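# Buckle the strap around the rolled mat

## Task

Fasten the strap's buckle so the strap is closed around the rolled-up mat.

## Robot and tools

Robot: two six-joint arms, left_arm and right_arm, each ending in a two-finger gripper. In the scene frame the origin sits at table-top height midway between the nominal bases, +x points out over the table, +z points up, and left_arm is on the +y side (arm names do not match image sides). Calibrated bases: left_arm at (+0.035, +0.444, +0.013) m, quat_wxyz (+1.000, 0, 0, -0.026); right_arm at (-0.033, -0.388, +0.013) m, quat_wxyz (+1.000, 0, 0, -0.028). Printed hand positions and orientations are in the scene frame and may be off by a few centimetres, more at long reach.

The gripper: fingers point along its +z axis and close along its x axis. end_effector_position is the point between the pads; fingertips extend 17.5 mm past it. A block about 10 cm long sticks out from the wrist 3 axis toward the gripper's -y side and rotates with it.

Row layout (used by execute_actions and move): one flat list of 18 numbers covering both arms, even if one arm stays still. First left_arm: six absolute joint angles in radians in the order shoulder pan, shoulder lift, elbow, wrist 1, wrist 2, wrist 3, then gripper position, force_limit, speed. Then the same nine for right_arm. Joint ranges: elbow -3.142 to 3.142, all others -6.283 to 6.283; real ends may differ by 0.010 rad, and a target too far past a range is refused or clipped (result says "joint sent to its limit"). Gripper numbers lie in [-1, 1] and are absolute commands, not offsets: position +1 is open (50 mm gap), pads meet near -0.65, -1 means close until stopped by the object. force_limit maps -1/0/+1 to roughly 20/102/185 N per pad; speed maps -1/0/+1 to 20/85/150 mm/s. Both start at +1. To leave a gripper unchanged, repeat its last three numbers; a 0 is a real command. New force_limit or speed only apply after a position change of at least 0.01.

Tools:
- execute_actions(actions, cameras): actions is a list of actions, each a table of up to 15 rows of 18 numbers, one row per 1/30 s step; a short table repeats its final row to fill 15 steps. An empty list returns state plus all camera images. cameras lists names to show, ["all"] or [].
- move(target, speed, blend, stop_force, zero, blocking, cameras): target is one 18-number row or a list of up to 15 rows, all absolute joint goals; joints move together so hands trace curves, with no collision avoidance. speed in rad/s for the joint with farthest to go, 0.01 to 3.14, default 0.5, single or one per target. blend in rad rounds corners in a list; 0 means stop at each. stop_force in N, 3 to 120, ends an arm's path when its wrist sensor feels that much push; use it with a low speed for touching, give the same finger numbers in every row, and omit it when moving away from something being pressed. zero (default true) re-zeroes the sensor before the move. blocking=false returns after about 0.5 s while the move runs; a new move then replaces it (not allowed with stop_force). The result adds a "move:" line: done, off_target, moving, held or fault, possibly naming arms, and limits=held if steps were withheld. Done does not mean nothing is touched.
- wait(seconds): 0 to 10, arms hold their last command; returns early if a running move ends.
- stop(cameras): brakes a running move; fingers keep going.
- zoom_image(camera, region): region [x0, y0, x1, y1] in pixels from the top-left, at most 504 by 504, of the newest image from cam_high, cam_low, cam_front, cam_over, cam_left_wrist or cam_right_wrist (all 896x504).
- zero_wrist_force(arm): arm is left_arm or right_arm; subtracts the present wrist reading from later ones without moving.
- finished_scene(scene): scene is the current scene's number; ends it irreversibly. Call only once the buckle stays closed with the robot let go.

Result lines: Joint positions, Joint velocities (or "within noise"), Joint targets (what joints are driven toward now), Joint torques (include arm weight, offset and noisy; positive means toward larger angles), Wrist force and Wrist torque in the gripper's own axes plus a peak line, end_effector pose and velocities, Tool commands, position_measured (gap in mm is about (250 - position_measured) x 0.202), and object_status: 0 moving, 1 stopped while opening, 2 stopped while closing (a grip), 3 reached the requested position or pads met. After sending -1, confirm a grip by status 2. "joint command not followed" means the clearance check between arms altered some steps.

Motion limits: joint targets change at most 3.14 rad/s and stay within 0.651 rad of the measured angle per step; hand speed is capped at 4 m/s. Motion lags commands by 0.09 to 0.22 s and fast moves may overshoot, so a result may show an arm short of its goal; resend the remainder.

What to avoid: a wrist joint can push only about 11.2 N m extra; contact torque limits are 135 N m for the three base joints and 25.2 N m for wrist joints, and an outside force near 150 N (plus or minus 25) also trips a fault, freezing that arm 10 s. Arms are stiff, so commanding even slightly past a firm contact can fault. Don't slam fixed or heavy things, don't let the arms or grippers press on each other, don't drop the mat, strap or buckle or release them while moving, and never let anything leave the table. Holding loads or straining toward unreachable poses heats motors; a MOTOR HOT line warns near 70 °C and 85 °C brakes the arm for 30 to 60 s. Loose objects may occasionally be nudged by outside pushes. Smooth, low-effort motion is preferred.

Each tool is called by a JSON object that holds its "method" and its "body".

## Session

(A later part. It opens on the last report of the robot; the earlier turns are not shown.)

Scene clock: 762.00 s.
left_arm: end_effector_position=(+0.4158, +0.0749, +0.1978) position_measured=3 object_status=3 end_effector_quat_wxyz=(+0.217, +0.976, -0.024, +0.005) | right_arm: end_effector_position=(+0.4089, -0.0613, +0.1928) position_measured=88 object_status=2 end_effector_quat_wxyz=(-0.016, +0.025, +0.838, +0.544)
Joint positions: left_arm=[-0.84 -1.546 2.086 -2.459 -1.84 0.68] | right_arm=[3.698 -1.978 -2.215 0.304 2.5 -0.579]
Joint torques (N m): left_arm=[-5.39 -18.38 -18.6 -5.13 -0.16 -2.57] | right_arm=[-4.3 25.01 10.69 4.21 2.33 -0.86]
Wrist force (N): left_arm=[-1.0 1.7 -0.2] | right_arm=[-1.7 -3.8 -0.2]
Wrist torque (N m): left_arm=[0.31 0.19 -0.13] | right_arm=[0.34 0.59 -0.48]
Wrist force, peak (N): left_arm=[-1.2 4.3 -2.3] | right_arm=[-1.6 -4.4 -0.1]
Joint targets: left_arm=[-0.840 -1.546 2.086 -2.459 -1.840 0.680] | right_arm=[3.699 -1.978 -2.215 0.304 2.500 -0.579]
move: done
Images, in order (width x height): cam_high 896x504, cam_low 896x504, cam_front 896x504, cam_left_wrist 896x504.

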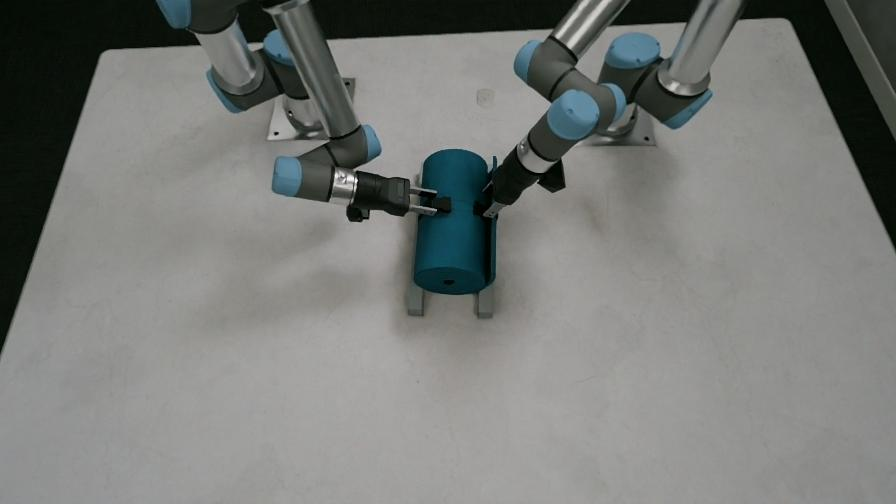

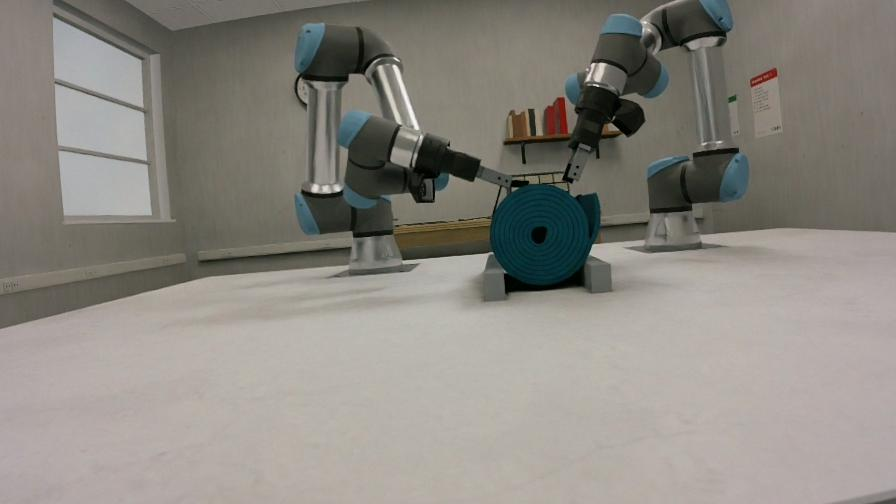

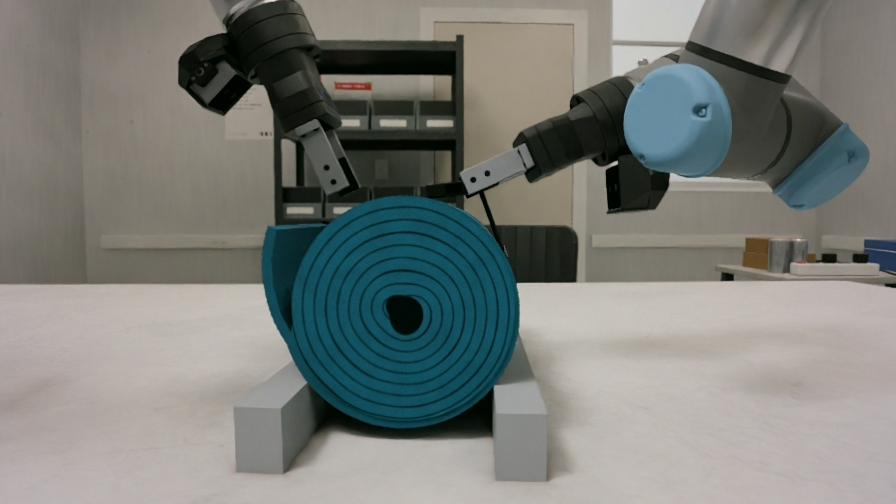

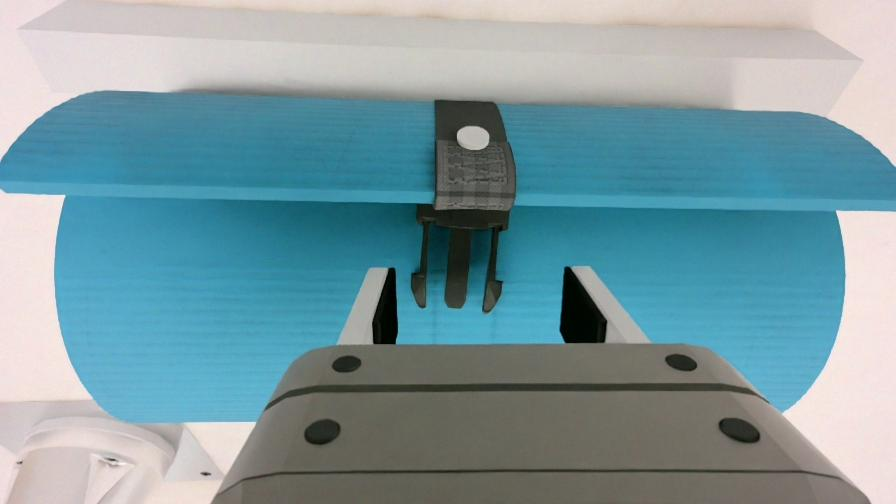

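{"method": "move", "body": {"target": [-0.8629,-1.476,2.1266,-2.5753,-1.8314,0.73,1,-0.9,-0.8,3.6985,-1.9781,-2.2146,0.3038,2.5000,-0.579,-0.98,0,-1], "stop_force": 14, "speed": 0.08, "cameras": ["cam_left_wrist","cam_front"]}}

Scene clock: 778.10 s.
left_arm: end_effector_position=(+0.4130, +0.0626, +0.1620) position_measured=3 object_status=3 end_effector_quat_wxyz=(+0.216, +0.975, -0.058, +0.013) | right_arm: end_effector_position=(+0.4089, -0.0613, +0.1928) position_measured=88 object_status=2 end_effector_quat_wxyz=(-0.016, +0.025, +0.838, +0.544)
Joint positions: left_arm=[-0.862 -1.479 2.125 -2.571 -1.832 0.728] | right_arm=[3.698 -1.978 -2.215 0.304 2.5 -0.579]
Joint torques (N m): left_arm=[7.03 -18.67 -23.77 -4.28 -1.6 -1.82] | right_arm=[-4 25.05 10.14 4.19 2.37 -0.86]
Wrist force (N): left_arm=[-0.2 3.1 -15.4] | right_arm=[-1.6 -3.9 -0.1]
Wrist torque (N m): left_arm=[0.17 -0.26 -0.12] | right_arm=[0.32 0.57 -0.48]
Wrist force, peak (N): left_arm=[-2.3 1.4 -36.5] | right_arm=[-1.7 -4.4 -0.2]
Joint targets: left_arm=[-0.862 -1.479 2.125 -2.571 -1.832 0.728] | right_arm=[3.699 -1.978 -2.215 0.304 2.500 -0.579]
move: contact (left_arm)
Images, in order (width x height): cam_front 896x504, cam_left_wrist 896x504.

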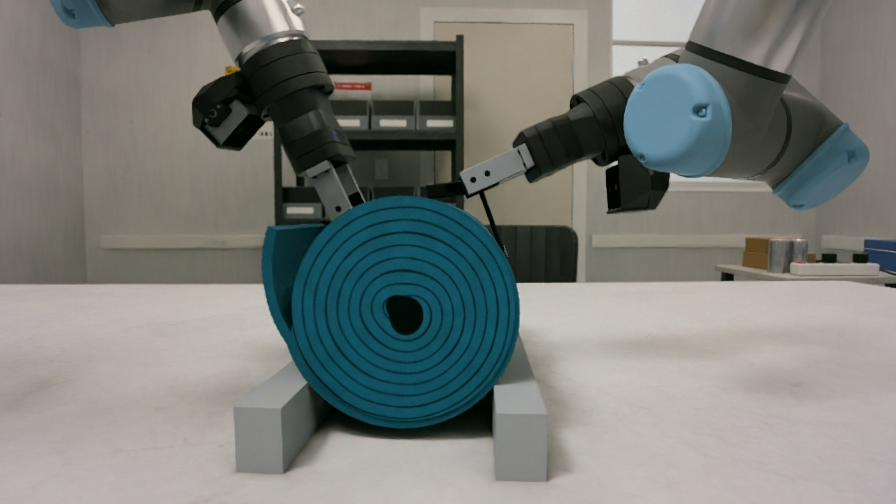

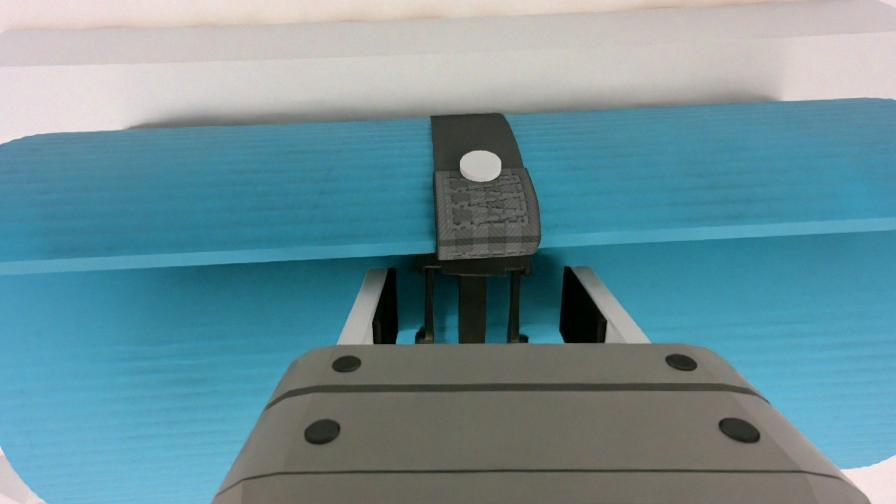

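{"method": "move", "body": {"target": [-0.8533,-1.487,2.133,-2.5684,-1.8349,0.728,1,-0.9,-0.8,3.6985,-1.9781,-2.2146,0.3038,2.5000,-0.579,-0.98,0,-1], "stop_force": 22, "speed": 0.05, "cameras": ["cam_left_wrist","cam_front"]}}

Scene clock: 802.17 s.
left_arm: end_effector_position=(+0.4133, +0.0685, +0.1621) position_measured=3 object_status=3 end_effector_quat_wxyz=(+0.216, +0.975, -0.053, +0.012) | right_arm: end_effector_position=(+0.4089, -0.0613, +0.1928) position_measured=88 object_status=2 end_effector_quat_wxyz=(-0.016, +0.025, +0.838, +0.544)
Joint positions: left_arm=[-0.853 -1.487 2.133 -2.568 -1.835 0.728] | right_arm=[3.698 -1.978 -2.215 0.304 2.5 -0.579]
Joint torques (N m): left_arm=[-7.64 -20.07 -28.62 -4.39 1.33 -2.51] | right_arm=[-4.19 25.38 10.76 4.22 2.36 -0.79]
Wrist force (N): left_arm=[-1.3 1.8 -0.1] | right_arm=[-1.7 -3.9 -0.4]
Wrist torque (N m): left_arm=[0.32 0.23 -0.08] | right_arm=[0.32 0.58 -0.47]
Wrist force, peak (N): left_arm=[-0.4 3.3 -15.4] | right_arm=[-1.5 -4.4 -0.1]
Joint targets: left_arm=[-0.853 -1.487 2.133 -2.568 -1.835 0.728] | right_arm=[3.699 -1.978 -2.215 0.304 2.500 -0.579]
move: done
Images, in order (width x height): cam_front 896x504, cam_left_wrist 896x504.

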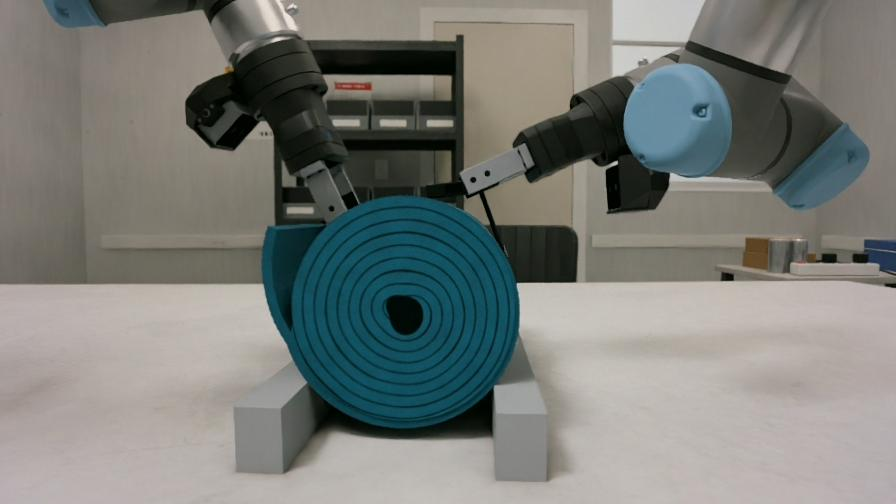

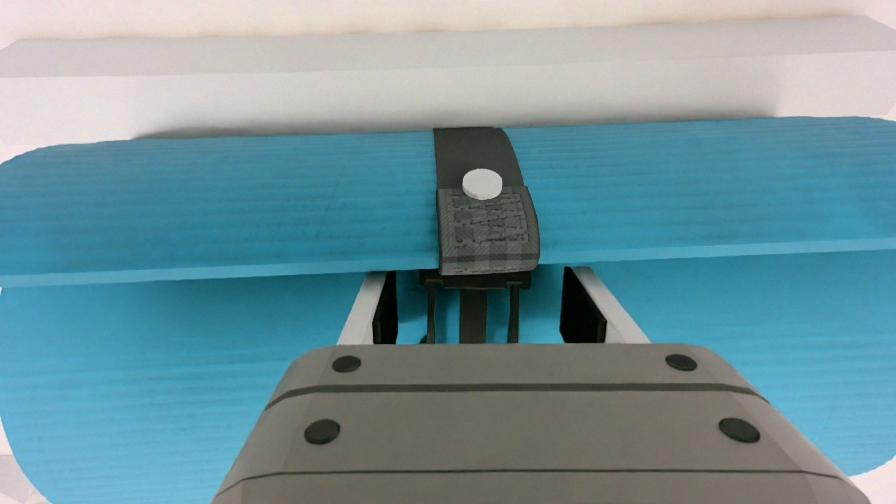

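{"method": "move", "body": {"target": [-0.8496,-1.483,2.1425,-2.5808,-1.8361,0.732,1,-0.9,-0.8,3.6985,-1.9781,-2.2146,0.3038,2.5000,-0.579,-0.98,0,-1], "stop_force": 18, "speed": 0.05, "cameras": ["cam_left_wrist"]}}

Scene clock: 808.90 s.
left_arm: end_effector_position=(+0.4133, +0.0711, +0.1577) position_measured=3 object_status=3 end_effector_quat_wxyz=(+0.216, +0.975, -0.054, +0.012) | right_arm: end_effector_position=(+0.4089, -0.0613, +0.1928) position_measured=88 object_status=2 end_effector_quat_wxyz=(-0.016, +0.025, +0.838, +0.544)
Joint positions: left_arm=[-0.85 -1.483 2.143 -2.581 -1.836 0.732] | right_arm=[3.698 -1.978 -2.215 0.304 2.5 -0.579]
Joint torques (N m): left_arm=[-5.27 -31.13 -28.3 -1.22 -0.38 -2.43] | right_arm=[-4.03 25.79 10.48 4.25 2.39 -0.9]
Wrist force (N): left_arm=[-1.1 2.0 -0.1] | right_arm=[-1.6 -3.9 -0.3]
Wrist torque (N m): left_arm=[0.34 0.19 -0.16] | right_arm=[0.33 0.58 -0.48]
Wrist force, peak (N): left_arm=[-1.3 2.1 -0.2] | right_arm=[-1.6 -4.3 -0.1]
Joint targets: left_arm=[-0.850 -1.483 2.143 -2.581 -1.836 0.732] | right_arm=[3.699 -1.978 -2.215 0.304 2.500 -0.579]
move: done
Images, in order (width x height): cam_left_wrist 896x504.

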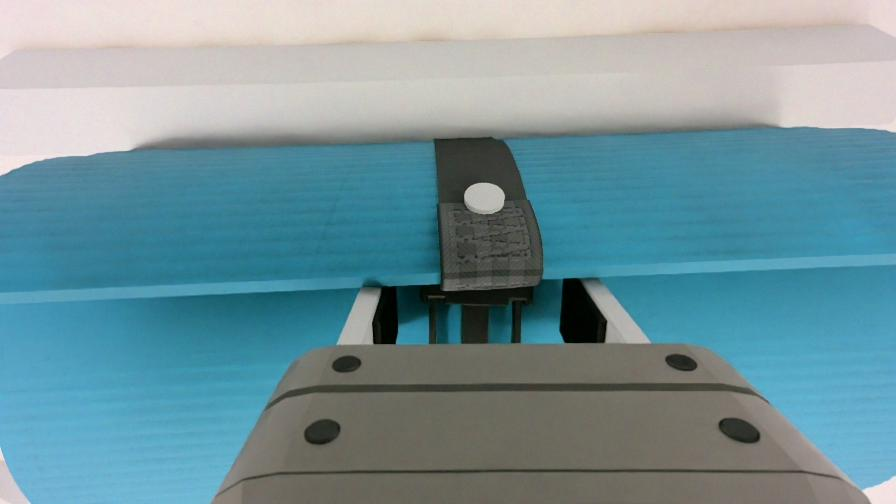

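{"method": "move", "body": {"target": [-0.8482,-1.4754,2.1505,-2.5961,-1.8366,0.734,1,-0.9,-0.8,3.6985,-1.9781,-2.2146,0.3038,2.5000,-0.579,-0.98,0,-1], "stop_force": 13, "speed": 0.05, "cameras": ["cam_left_wrist","cam_low"]}}

Scene clock: 819.17 s.
left_arm: end_effector_position=(+0.4133, +0.0720, +0.1525) position_measured=3 object_status=3 end_effector_quat_wxyz=(+0.216, +0.975, -0.054, +0.012) | right_arm: end_effector_position=(+0.4089, -0.0613, +0.1928) position_measured=88 object_status=2 end_effector_quat_wxyz=(-0.016, +0.025, +0.838, +0.544)
Joint positions: left_arm=[-0.848 -1.475 2.151 -2.596 -1.837 0.734] | right_arm=[3.698 -1.978 -2.215 0.304 2.5 -0.579]
Joint torques (N m): left_arm=[4.17 -34.92 -27.99 -1.04 -1.35 -0.54] | right_arm=[-3.87 25.35 10.8 4.19 2.31 -0.8]
Wrist force (N): left_arm=[-1.1 2.2 -0.6] | right_arm=[-1.7 -3.8 -0.3]
Wrist torque (N m): left_arm=[0.32 0.20 -0.17] | right_arm=[0.33 0.58 -0.49]
Wrist force, peak (N): left_arm=[-1.2 2.4 -0.3] | right_arm=[-1.6 -4.4 -0.1]
Joint targets: left_arm=[-0.848 -1.475 2.150 -2.596 -1.837 0.734] | right_arm=[3.699 -1.978 -2.215 0.304 2.500 -0.579]
move: done
Images, in order (width x height): cam_low 896x504, cam_left_wrist 896x504.

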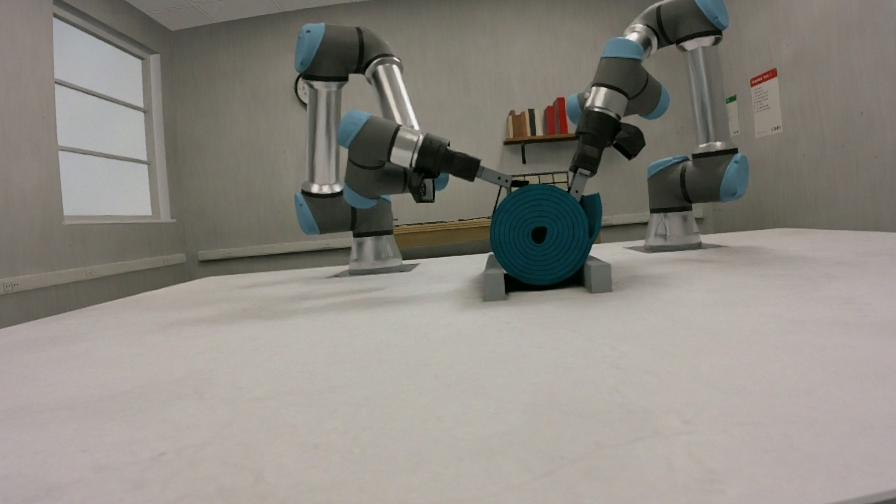

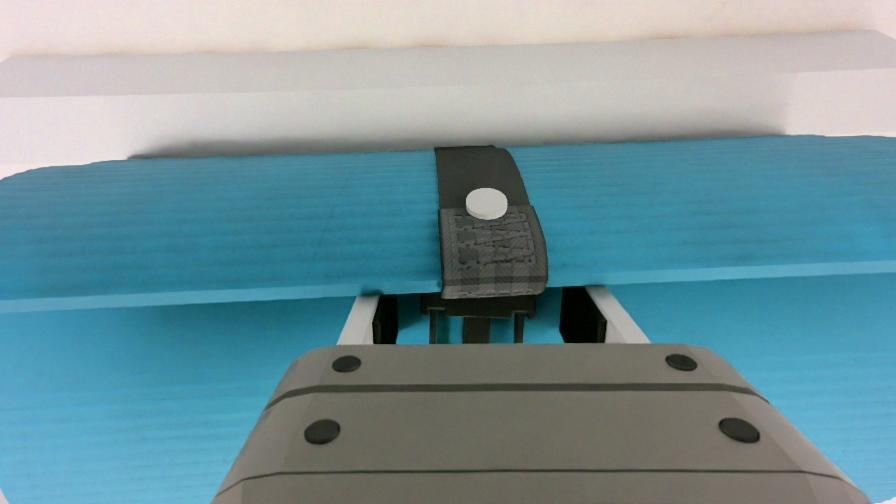

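{"method": "move", "body": {"target": [-0.8482,-1.4754,2.1505,-2.5961,-1.8366,0.734,-1,-0.4,-1,3.6985,-1.9781,-2.2146,0.3038,2.5000,-0.579,-0.98,0,-1], "cameras": ["cam_left_wrist"]}}

{"method": "move", "body": {"target": [-0.8482,-1.4754,2.1505,-2.5961,-1.8366,0.734,-0.98,0.1,-1,3.6985,-1.9781,-2.2146,0.3038,2.5000,-0.579,-0.98,0,-1]}}

{"method": "move", "body": {"target": [[-0.8911,-1.5424,2.1011,-2.4908,-1.8218,0.70,-0.98,0.1,-1,3.6985,-1.9781,-2.2146,0.3038,2.5000,-0.579,-0.98,0,-1],[-0.9928,-1.4588,1.8355,-2.0534,-1.6321,0.583,-0.98,0.1,-1,3.6985,-1.9781,-2.2146,0.3038,2.5000,-0.579,-0.98,0,-1]], "speed": 0.2, "cameras": ["cam_left_wrist","cam_front","cam_low"]}}

Scene clock: 825.63 s.
left_arm: end_effector_position=(+0.4133, +0.0720, +0.1525) position_measured=87 object_status=2 end_effector_quat_wxyz=(+0.216, +0.975, -0.054, +0.012) | right_arm: end_effector_position=(+0.4089, -0.0613, +0.1928) position_measured=88 object_status=2 end_effector_quat_wxyz=(-0.016, +0.025, +0.838, +0.544)
Joint positions: left_arm=[-0.848 -1.475 2.15 -2.596 -1.837 0.734] | right_arm=[3.698 -1.978 -2.215 0.304 2.5 -0.579]
Joint torques (N m): left_arm=[-4.19 -35.67 -26.42 -1.47 1.02 -2.23] | right_arm=[-3.57 25.76 10.85 4.29 2.32 -0.61]
Wrist force (N): left_arm=[-1.3 2.0 -0.2] | right_arm=[-1.4 -4.2 -0.2]
Wrist torque (N m): left_arm=[0.31 0.20 -0.17] | right_arm=[0.32 0.55 -0.48]
Wrist force, peak (N): left_arm=[-1.0 2.4 -0.5] | right_arm=[-1.7 -4.4 -0.1]
Joint targets: left_arm=[-0.848 -1.475 2.150 -2.596 -1.837 0.734] | right_arm=[3.699 -1.978 -2.215 0.304 2.500 -0.579]
move: done
Images, in order (width x height): cam_left_wrist 896x504.

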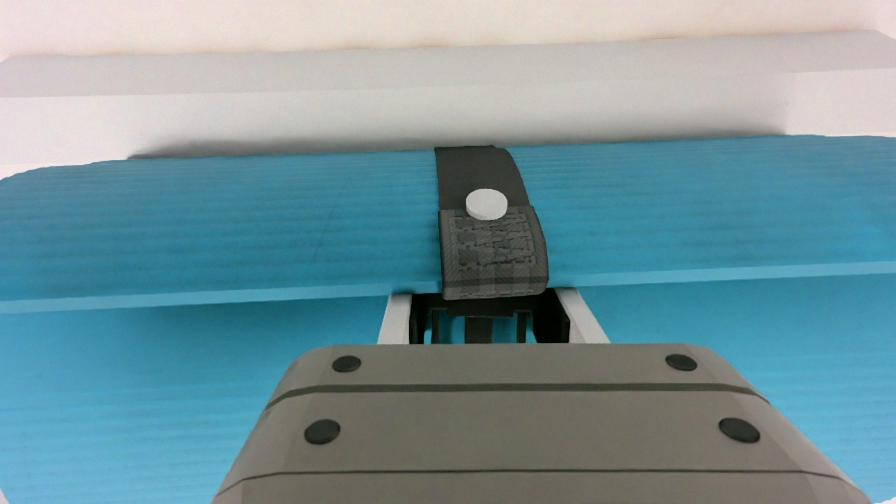

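Scene clock: 826.13 s.
left_arm: end_effector_position=(+0.4133, +0.0720, +0.1525) position_measured=91 object_status=2 end_effector_quat_wxyz=(+0.216, +0.975, -0.054, +0.012) | right_arm: end_effector_position=(+0.4089, -0.0613, +0.1928) position_measured=88 object_status=2 end_effector_quat_wxyz=(-0.016, +0.025, +0.838, +0.544)
Joint positions: left_arm=[-0.848 -1.475 2.15 -2.596 -1.837 0.734] | right_arm=[3.698 -1.978 -2.215 0.304 2.5 -0.579]
Joint torques (N m): left_arm=[-4.63 -35.38 -27.77 -1.47 0.97 -2.33] | right_arm=[-3.88 25.88 11.1 4.26 2.28 -0.72]
Wrist force (N): left_arm=[-1.2 2.2 -0.4] | right_arm=[-1.6 -4.0 -0.2]
Wrist torque (N m): left_arm=[0.34 0.19 -0.16] | right_arm=[0.33 0.57 -0.48]
Wrist force, peak (N): left_arm=[-1.3 2.2 -0.2] | right_arm=[-1.5 -4.3 -0.1]
Joint targets: left_arm=[-0.848 -1.475 2.150 -2.596 -1.837 0.734] | right_arm=[3.699 -1.978 -2.215 0.304 2.500 -0.579]
move: done

Scene clock: 829.60 s.
left_arm: end_effector_position=(+0.4073, +0.0367, +0.2066) position_measured=91 object_status=2 end_effector_quat_wxyz=(+0.061, +0.998, -0.030, +0.002) | right_arm: end_effector_position=(+0.4089, -0.0613, +0.1928) position_measured=88 object_status=2 end_effector_quat_wxyz=(-0.016, +0.025, +0.838, +0.544)
Joint positions: left_arm=[-0.993 -1.459 1.835 -2.053 -1.632 0.583] | right_arm=[3.698 -1.978 -2.215 0.304 2.5 -0.579]
Joint torques (N m): left_arm=[9.21 -41.68 -18.97 -5.05 -1.81 2.23] | right_arm=[-4.01 25.4 10.61 4.22 2.2 -0.76]
Wrist force (N): left_arm=[-0.2 1.9 0.4] | right_arm=[-1.5 -4.0 -0.2]
Wrist torque (N m): left_arm=[0.47 0.09 0.03] | right_arm=[0.31 0.55 -0.48]
Wrist force, peak (N): left_arm=[-1.5 2.8 -1.1] | right_arm=[-1.6 -4.4 -0.3]
Joint targets: left_arm=[-0.993 -1.459 1.836 -2.053 -1.632 0.583] | right_arm=[3.699 -1.978 -2.215 0.304 2.500 -0.579]
move: done
Images, in order (width x height): cam_low 896x504, cam_front 896x504, cam_left_wrist 896x504.

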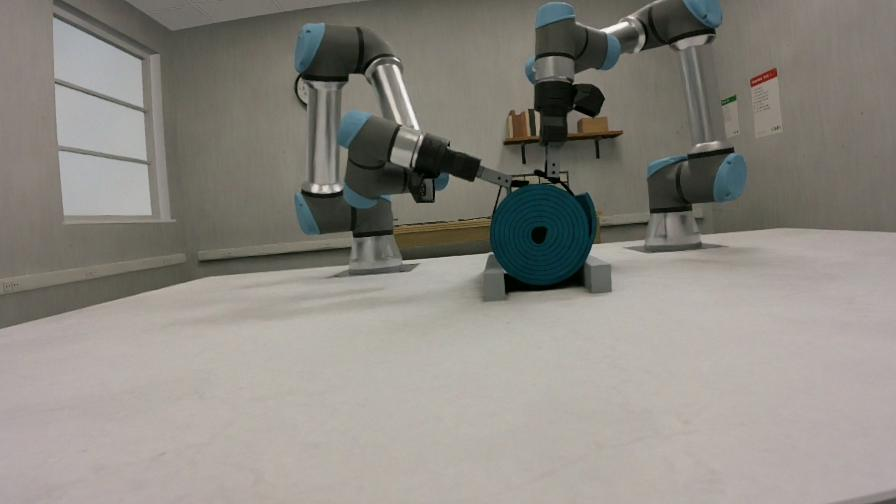

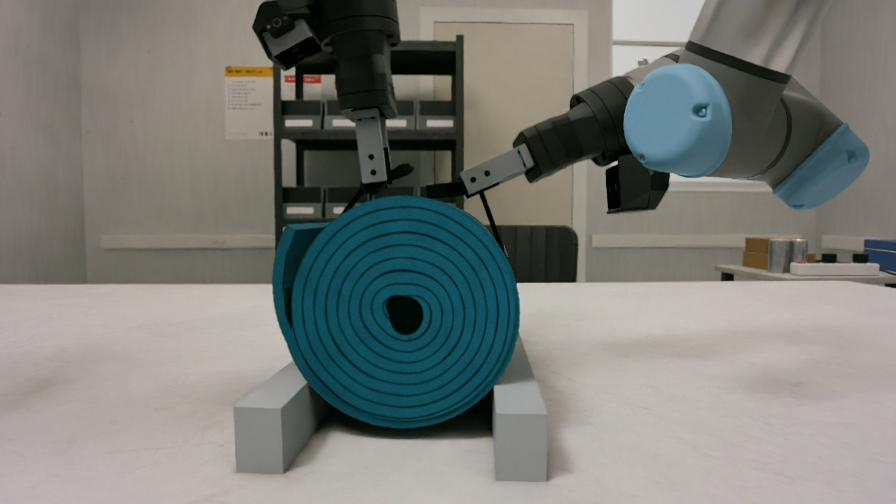

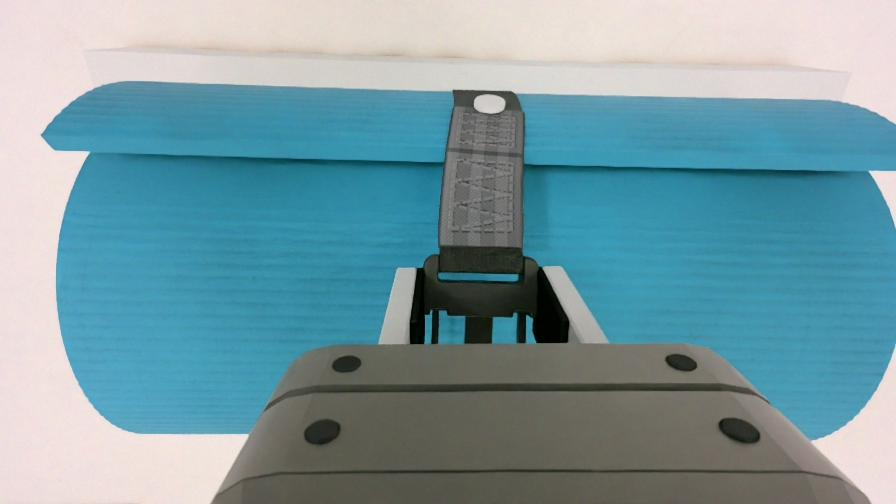

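{"method": "move", "body": {"target": [[-1.0556,-1.3204,1.6149,-1.7089,-1.4931,0.567,-0.98,0.1,-1,3.6985,-1.9781,-2.2146,0.3038,2.5000,-0.579,-0.98,0,-1]], "speed": 0.2, "cameras": ["cam_left_wrist","cam_front"]}}

{"method": "zoom_image", "body": {"camera": "cam_front", "region": [330, 130, 530, 240]}}

Scene clock: 835.60 s.
left_arm: end_effector_position=(+0.4133, +0.0300, +0.2024) position_measured=91 object_status=2 end_effector_quat_wxyz=(-0.087, +0.995, -0.055, -0.005) | right_arm: end_effector_position=(+0.4089, -0.0613, +0.1928) position_measured=88 object_status=2 end_effector_quat_wxyz=(-0.016, +0.025, +0.838, +0.544)
Joint positions: left_arm=[-1.056 -1.32 1.615 -1.709 -1.493 0.567] | right_arm=[3.698 -1.978 -2.215 0.304 2.5 -0.579]
Joint torques (N m): left_arm=[9.51 -47.6 -19.36 -4.39 -1.32 -0.65] | right_arm=[-3.25 25.6 11.48 4.24 2.33 -0.8]
Wrist force (N): left_arm=[-1.0 2.8 0.4] | right_arm=[-1.7 -4.1 -0.2]
Wrist torque (N m): left_arm=[0.56 0.13 0.09] | right_arm=[0.33 0.59 -0.48]
Wrist force, peak (N): left_arm=[-1.2 3.2 0.3] | right_arm=[-1.6 -4.5 -0.1]
Joint targets: left_arm=[-1.056 -1.320 1.615 -1.709 -1.493 0.567] | right_arm=[3.699 -1.978 -2.215 0.304 2.500 -0.579]
move: done
Images, in order (width x height): cam_front 896x504, cam_left_wrist 896x504.

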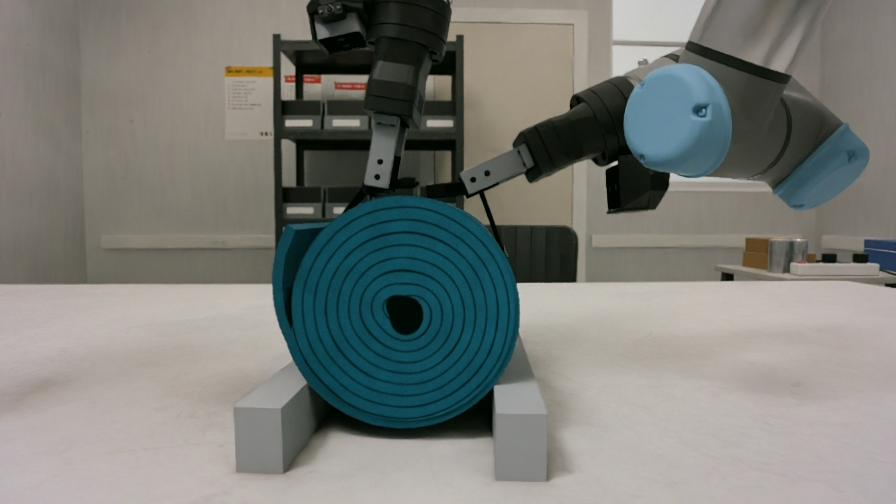

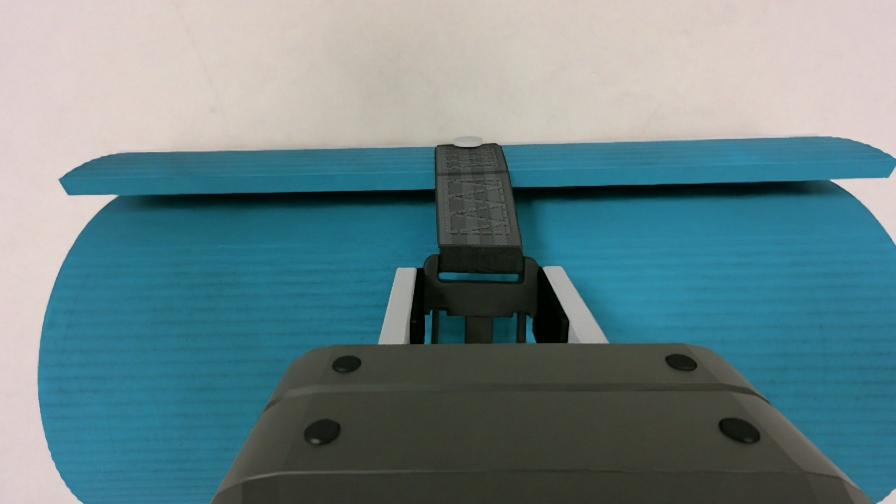

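Scaled by 2.520.

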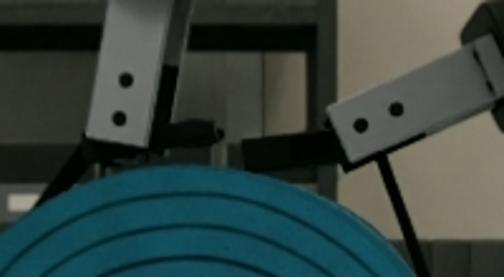

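{"method": "move", "body": {"target": [-1.0556,-1.3204,1.6149,-1.7089,-1.4931,0.567,-0.98,0.1,-1,3.6970,-1.9643,-2.2133,0.2872,2.5010,-0.579,-0.98,0,-1], "speed": 0.1, "cameras": ["cam_left_wrist","cam_front"]}}

{"method": "zoom_image", "body": {"camera": "cam_front", "region": [350, 150, 500, 230]}}

Scene clock: 847.03 s.
left_arm: end_effector_position=(+0.4133, +0.0301, +0.2024) position_measured=91 object_status=2 end_effector_quat_wxyz=(-0.087, +0.995, -0.055, -0.005) | right_arm: end_effector_position=(+0.4089, -0.0621, +0.1980) position_measured=88 object_status=2 end_effector_quat_wxyz=(-0.016, +0.026, +0.838, +0.544)
Joint positions: left_arm=[-1.056 -1.32 1.615 -1.709 -1.493 0.567] | right_arm=[3.697 -1.964 -2.213 0.287 2.501 -0.579]
Joint torques (N m): left_arm=[9.4 -46.75 -18.3 -1.02 -1.24 2.2] | right_arm=[-4.75 25.09 23 5.09 4.09 -0.86]
Wrist force (N): left_arm=[-0.9 2.2 2.2] | right_arm=[-1.7 -1.4 -0.3]
Wrist torque (N m): left_arm=[0.50 0.13 0.09] | right_arm=[0.39 0.56 -0.48]
Wrist force, peak (N): left_arm=[-0.8 2.5 2.4] | right_arm=[-1.6 -5.6 0.2]
Joint targets: left_arm=[-1.056 -1.320 1.615 -1.709 -1.493 0.567] | right_arm=[3.697 -1.964 -2.213 0.287 2.501 -0.579]
move: done
Images, in order (width x height): cam_front 896x504, cam_left_wrist 896x504.

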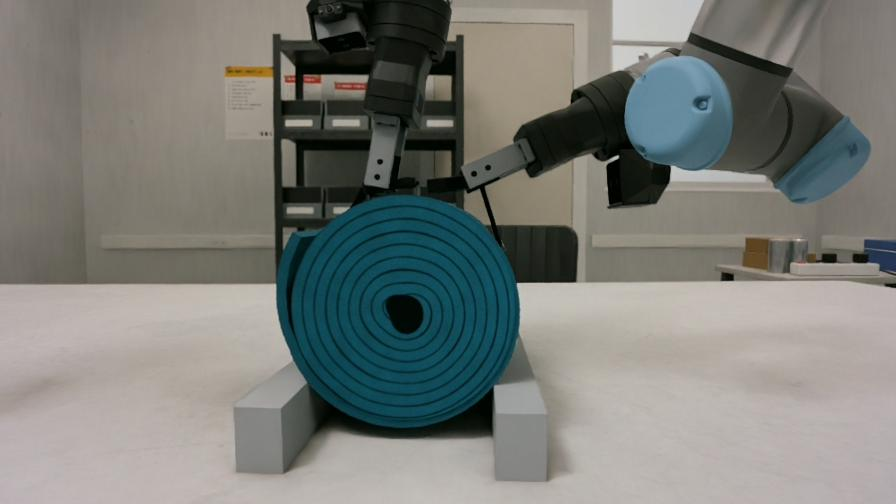

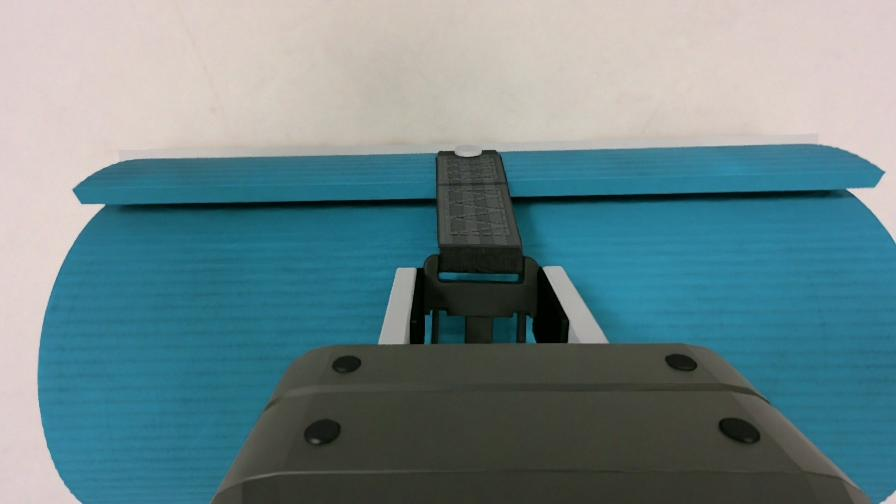

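Scaled by 3.360.

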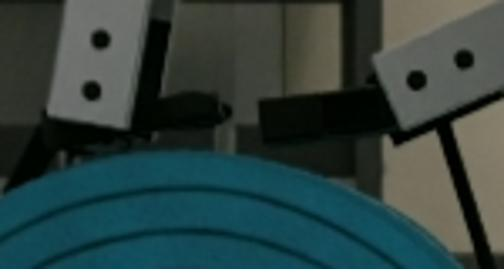

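{"method": "execute_actions", "body": {"actions": [], "cameras": ["cam_right_wrist","cam_high","cam_over"]}}

{"method": "zoom_image", "body": {"camera": "cam_high", "region": [400, 170, 520, 240]}}

{"method": "zoom_image", "body": {"camera": "cam_right_wrist", "region": [300, 150, 600, 350]}}

Scene clock: 860.73 s.
left_arm: end_effector_position=(+0.4133, +0.0301, +0.2024) position_measured=91 object_status=2 end_effector_quat_wxyz=(-0.087, +0.995, -0.055, -0.005) | right_arm: end_effector_position=(+0.4089, -0.0621, +0.1979) position_measured=88 object_status=2 end_effector_quat_wxyz=(-0.016, +0.026, +0.838, +0.544)
Joint positions: left_arm=[-1.056 -1.32 1.615 -1.709 -1.493 0.567] | right_arm=[3.697 -1.964 -2.213 0.287 2.501 -0.579]
Joint velocities: within noise
Joint torques (N m): left_arm=[6.64 -46.38 -27.1 -1.04 -1.32 2.1] | right_arm=[4.99 23.26 8.5 5.1 -0.62 -0.82]
Motor temperatures (°C): left_arm=[28 33 31 34 37 34] | right_arm=[38 35 25 30 44 39]
Wrist force (N): left_arm=[-1.0 2.3 2.6] | right_arm=[-1.5 -1.5 0.0]
Wrist torque (N m): left_arm=[0.51 0.15 0.09] | right_arm=[0.37 0.53 -0.48]
Wrist force, peak (N): left_arm=[-1.0 2.6 2.6] | right_arm=[-1.8 -1.7 0.1]
Joint targets: left_arm=[-1.056 -1.320 1.615 -1.709 -1.493 0.567] | right_arm=[3.697 -1.964 -2.213 0.287 2.501 -0.579]
Tool commands: left_gripper/position=-0.98 left_gripper/force_limit=+0.1 left_gripper/speed=-1.0 right_gripper/position=-0.98 right_gripper/force_limit=+0.0 right_gripper/speed=-1.0
Images, in order (width x height): cam_high 896x504, cam_over 896x504, cam_right_wrist 896x504.

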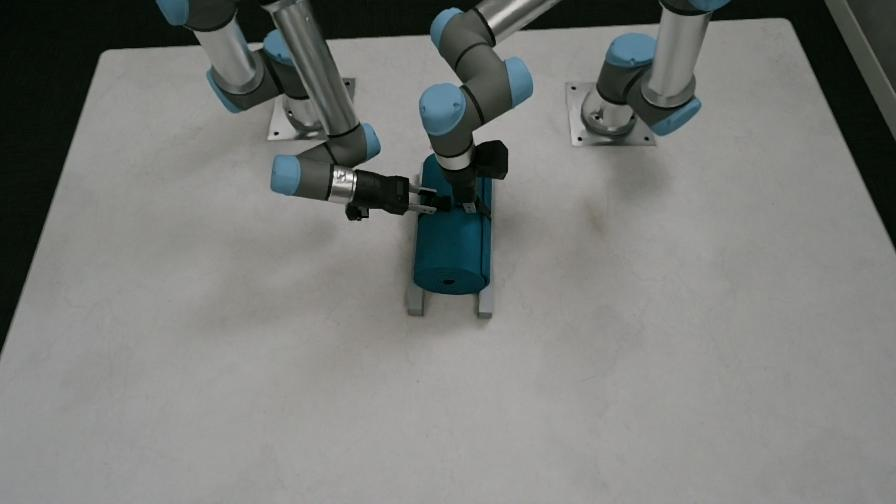

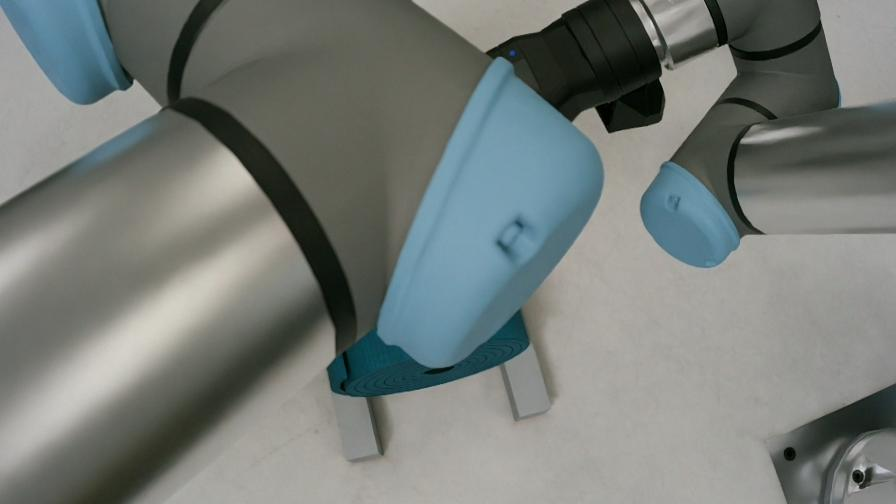

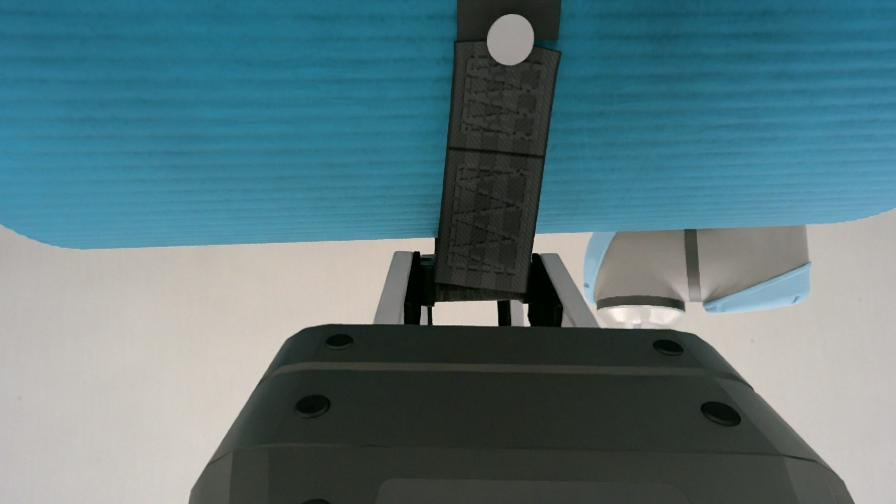

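Scaled by 4.200.

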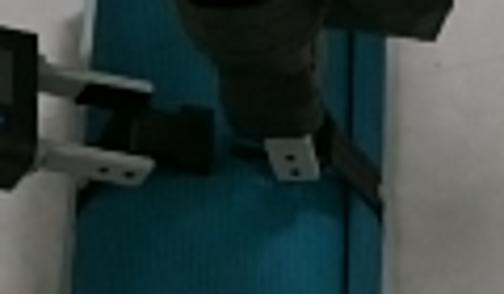

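Scaled by 1.680.

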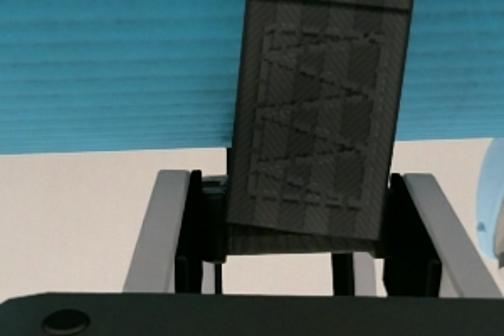

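{"method": "zoom_image", "body": {"camera": "cam_high", "region": [425, 190, 485, 220]}}

Scaled by 8.400.

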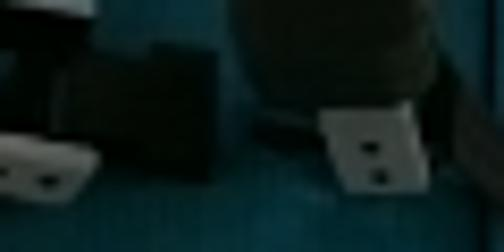

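{"method": "move", "body": {"target": [-1.0624,-1.2999,1.5947,-1.6771,-1.4790,0.488,-0.98,0.1,-1,3.6970,-1.9643,-2.2133,0.2872,2.5010,-0.579,-0.98,0,-1], "speed": 0.1, "cameras": ["cam_left_wrist","cam_front","cam_high","cam_low"]}}

{"method": "zoom_image", "body": {"camera": "cam_front", "region": [350, 150, 500, 230]}}

{"method": "zoom_image", "body": {"camera": "cam_high", "region": [425, 190, 485, 220]}}

{"method": "zoom_image", "body": {"camera": "cam_low", "region": [490, 150, 590, 206]}}

Scene clock: 881.43 s.
left_arm: end_effector_position=(+0.4136, +0.0294, +0.1986) position_measured=91 object_status=2 end_effector_quat_wxyz=(-0.105, +0.994, -0.020, -0.002) end_effector_velocity=(+0.000, +0.000, +0.000) end_effector_angular_velocity=(-0.001, +0.000, -0.005) | right_arm: end_effector_position=(+0.4089, -0.0621, +0.1979) position_measured=88 object_status=2 end_effector_quat_wxyz=(-0.016, +0.026, +0.838, +0.544)
Joint positions: left_arm=[-1.062 -1.3 1.595 -1.677 -1.479 0.488] | right_arm=[3.697 -1.964 -2.213 0.287 2.501 -0.579]
Joint velocities: left_arm=[0 0 0 -0.002 0 0.005] | right_arm=[within noise]
Joint torques (N m): left_arm=[-1.18 -45.45 -19.42 -4.56 -0.72 2.44] | right_arm=[4.69 22.79 8.27 4.84 -0.55 -0.75]
Wrist force (N): left_arm=[-0.9 2.8 1.3] | right_arm=[-1.7 -1.2 -0.2]
Wrist torque (N m): left_arm=[0.57 0.17 0.06] | right_arm=[0.41 0.57 -0.48]
Wrist force, peak (N): left_arm=[-1.0 2.6 2.7] | right_arm=[-1.8 -1.8 -0.1]
Joint targets: left_arm=[-1.062 -1.300 1.595 -1.677 -1.479 0.488] | right_arm=[3.697 -1.964 -2.213 0.287 2.501 -0.579]
move: done
Images, in order (width x height): cam_high 896x504, cam_low 896x504, cam_front 896x504, cam_left_wrist 896x504.

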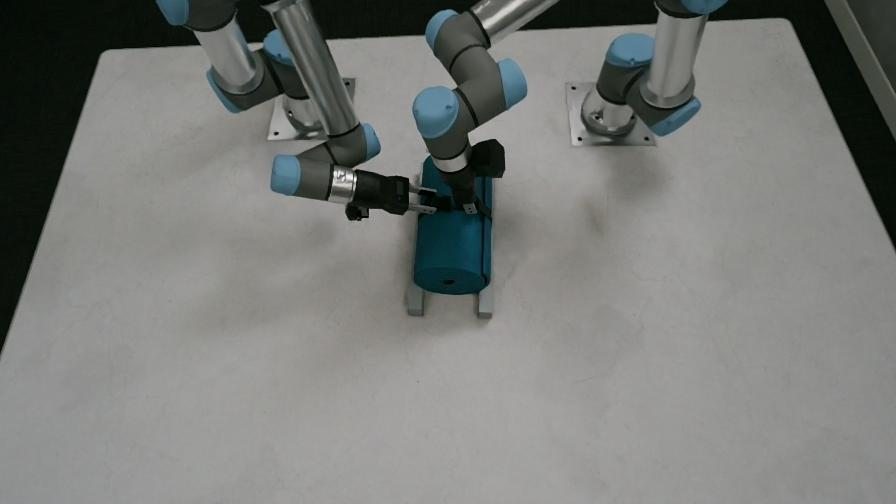

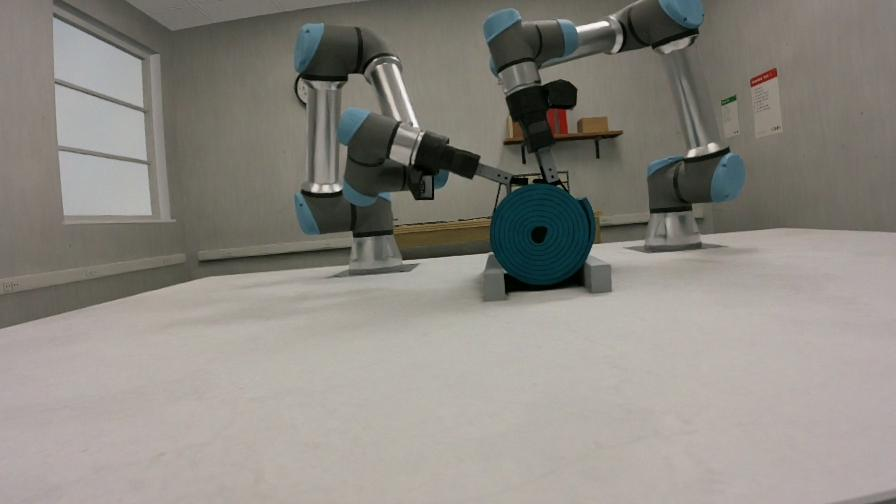

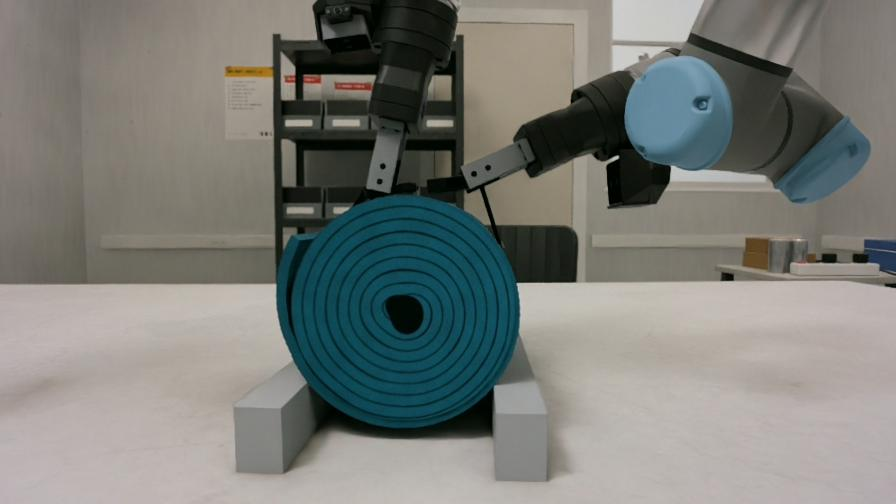

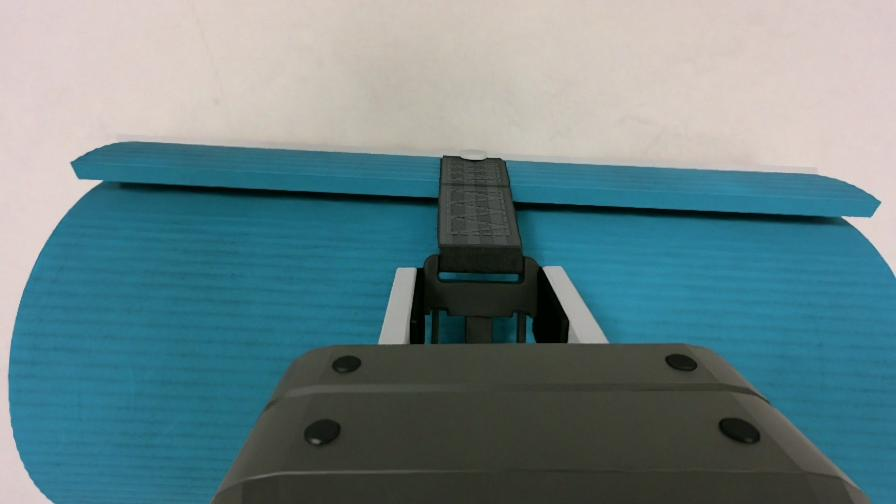

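Scaled by 3.360.

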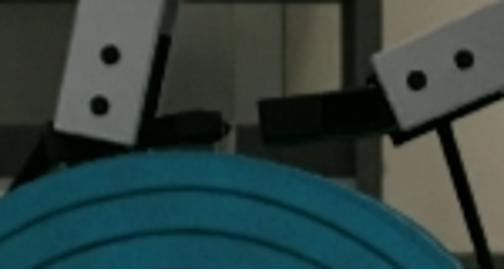

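Scaled by 8.400.

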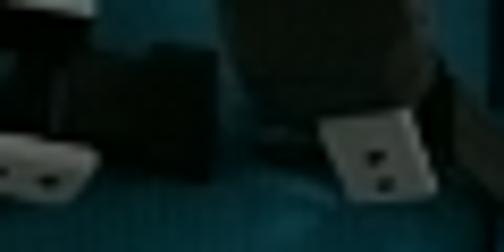

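Scaled by 5.040.

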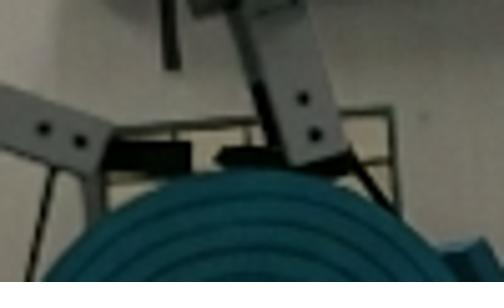

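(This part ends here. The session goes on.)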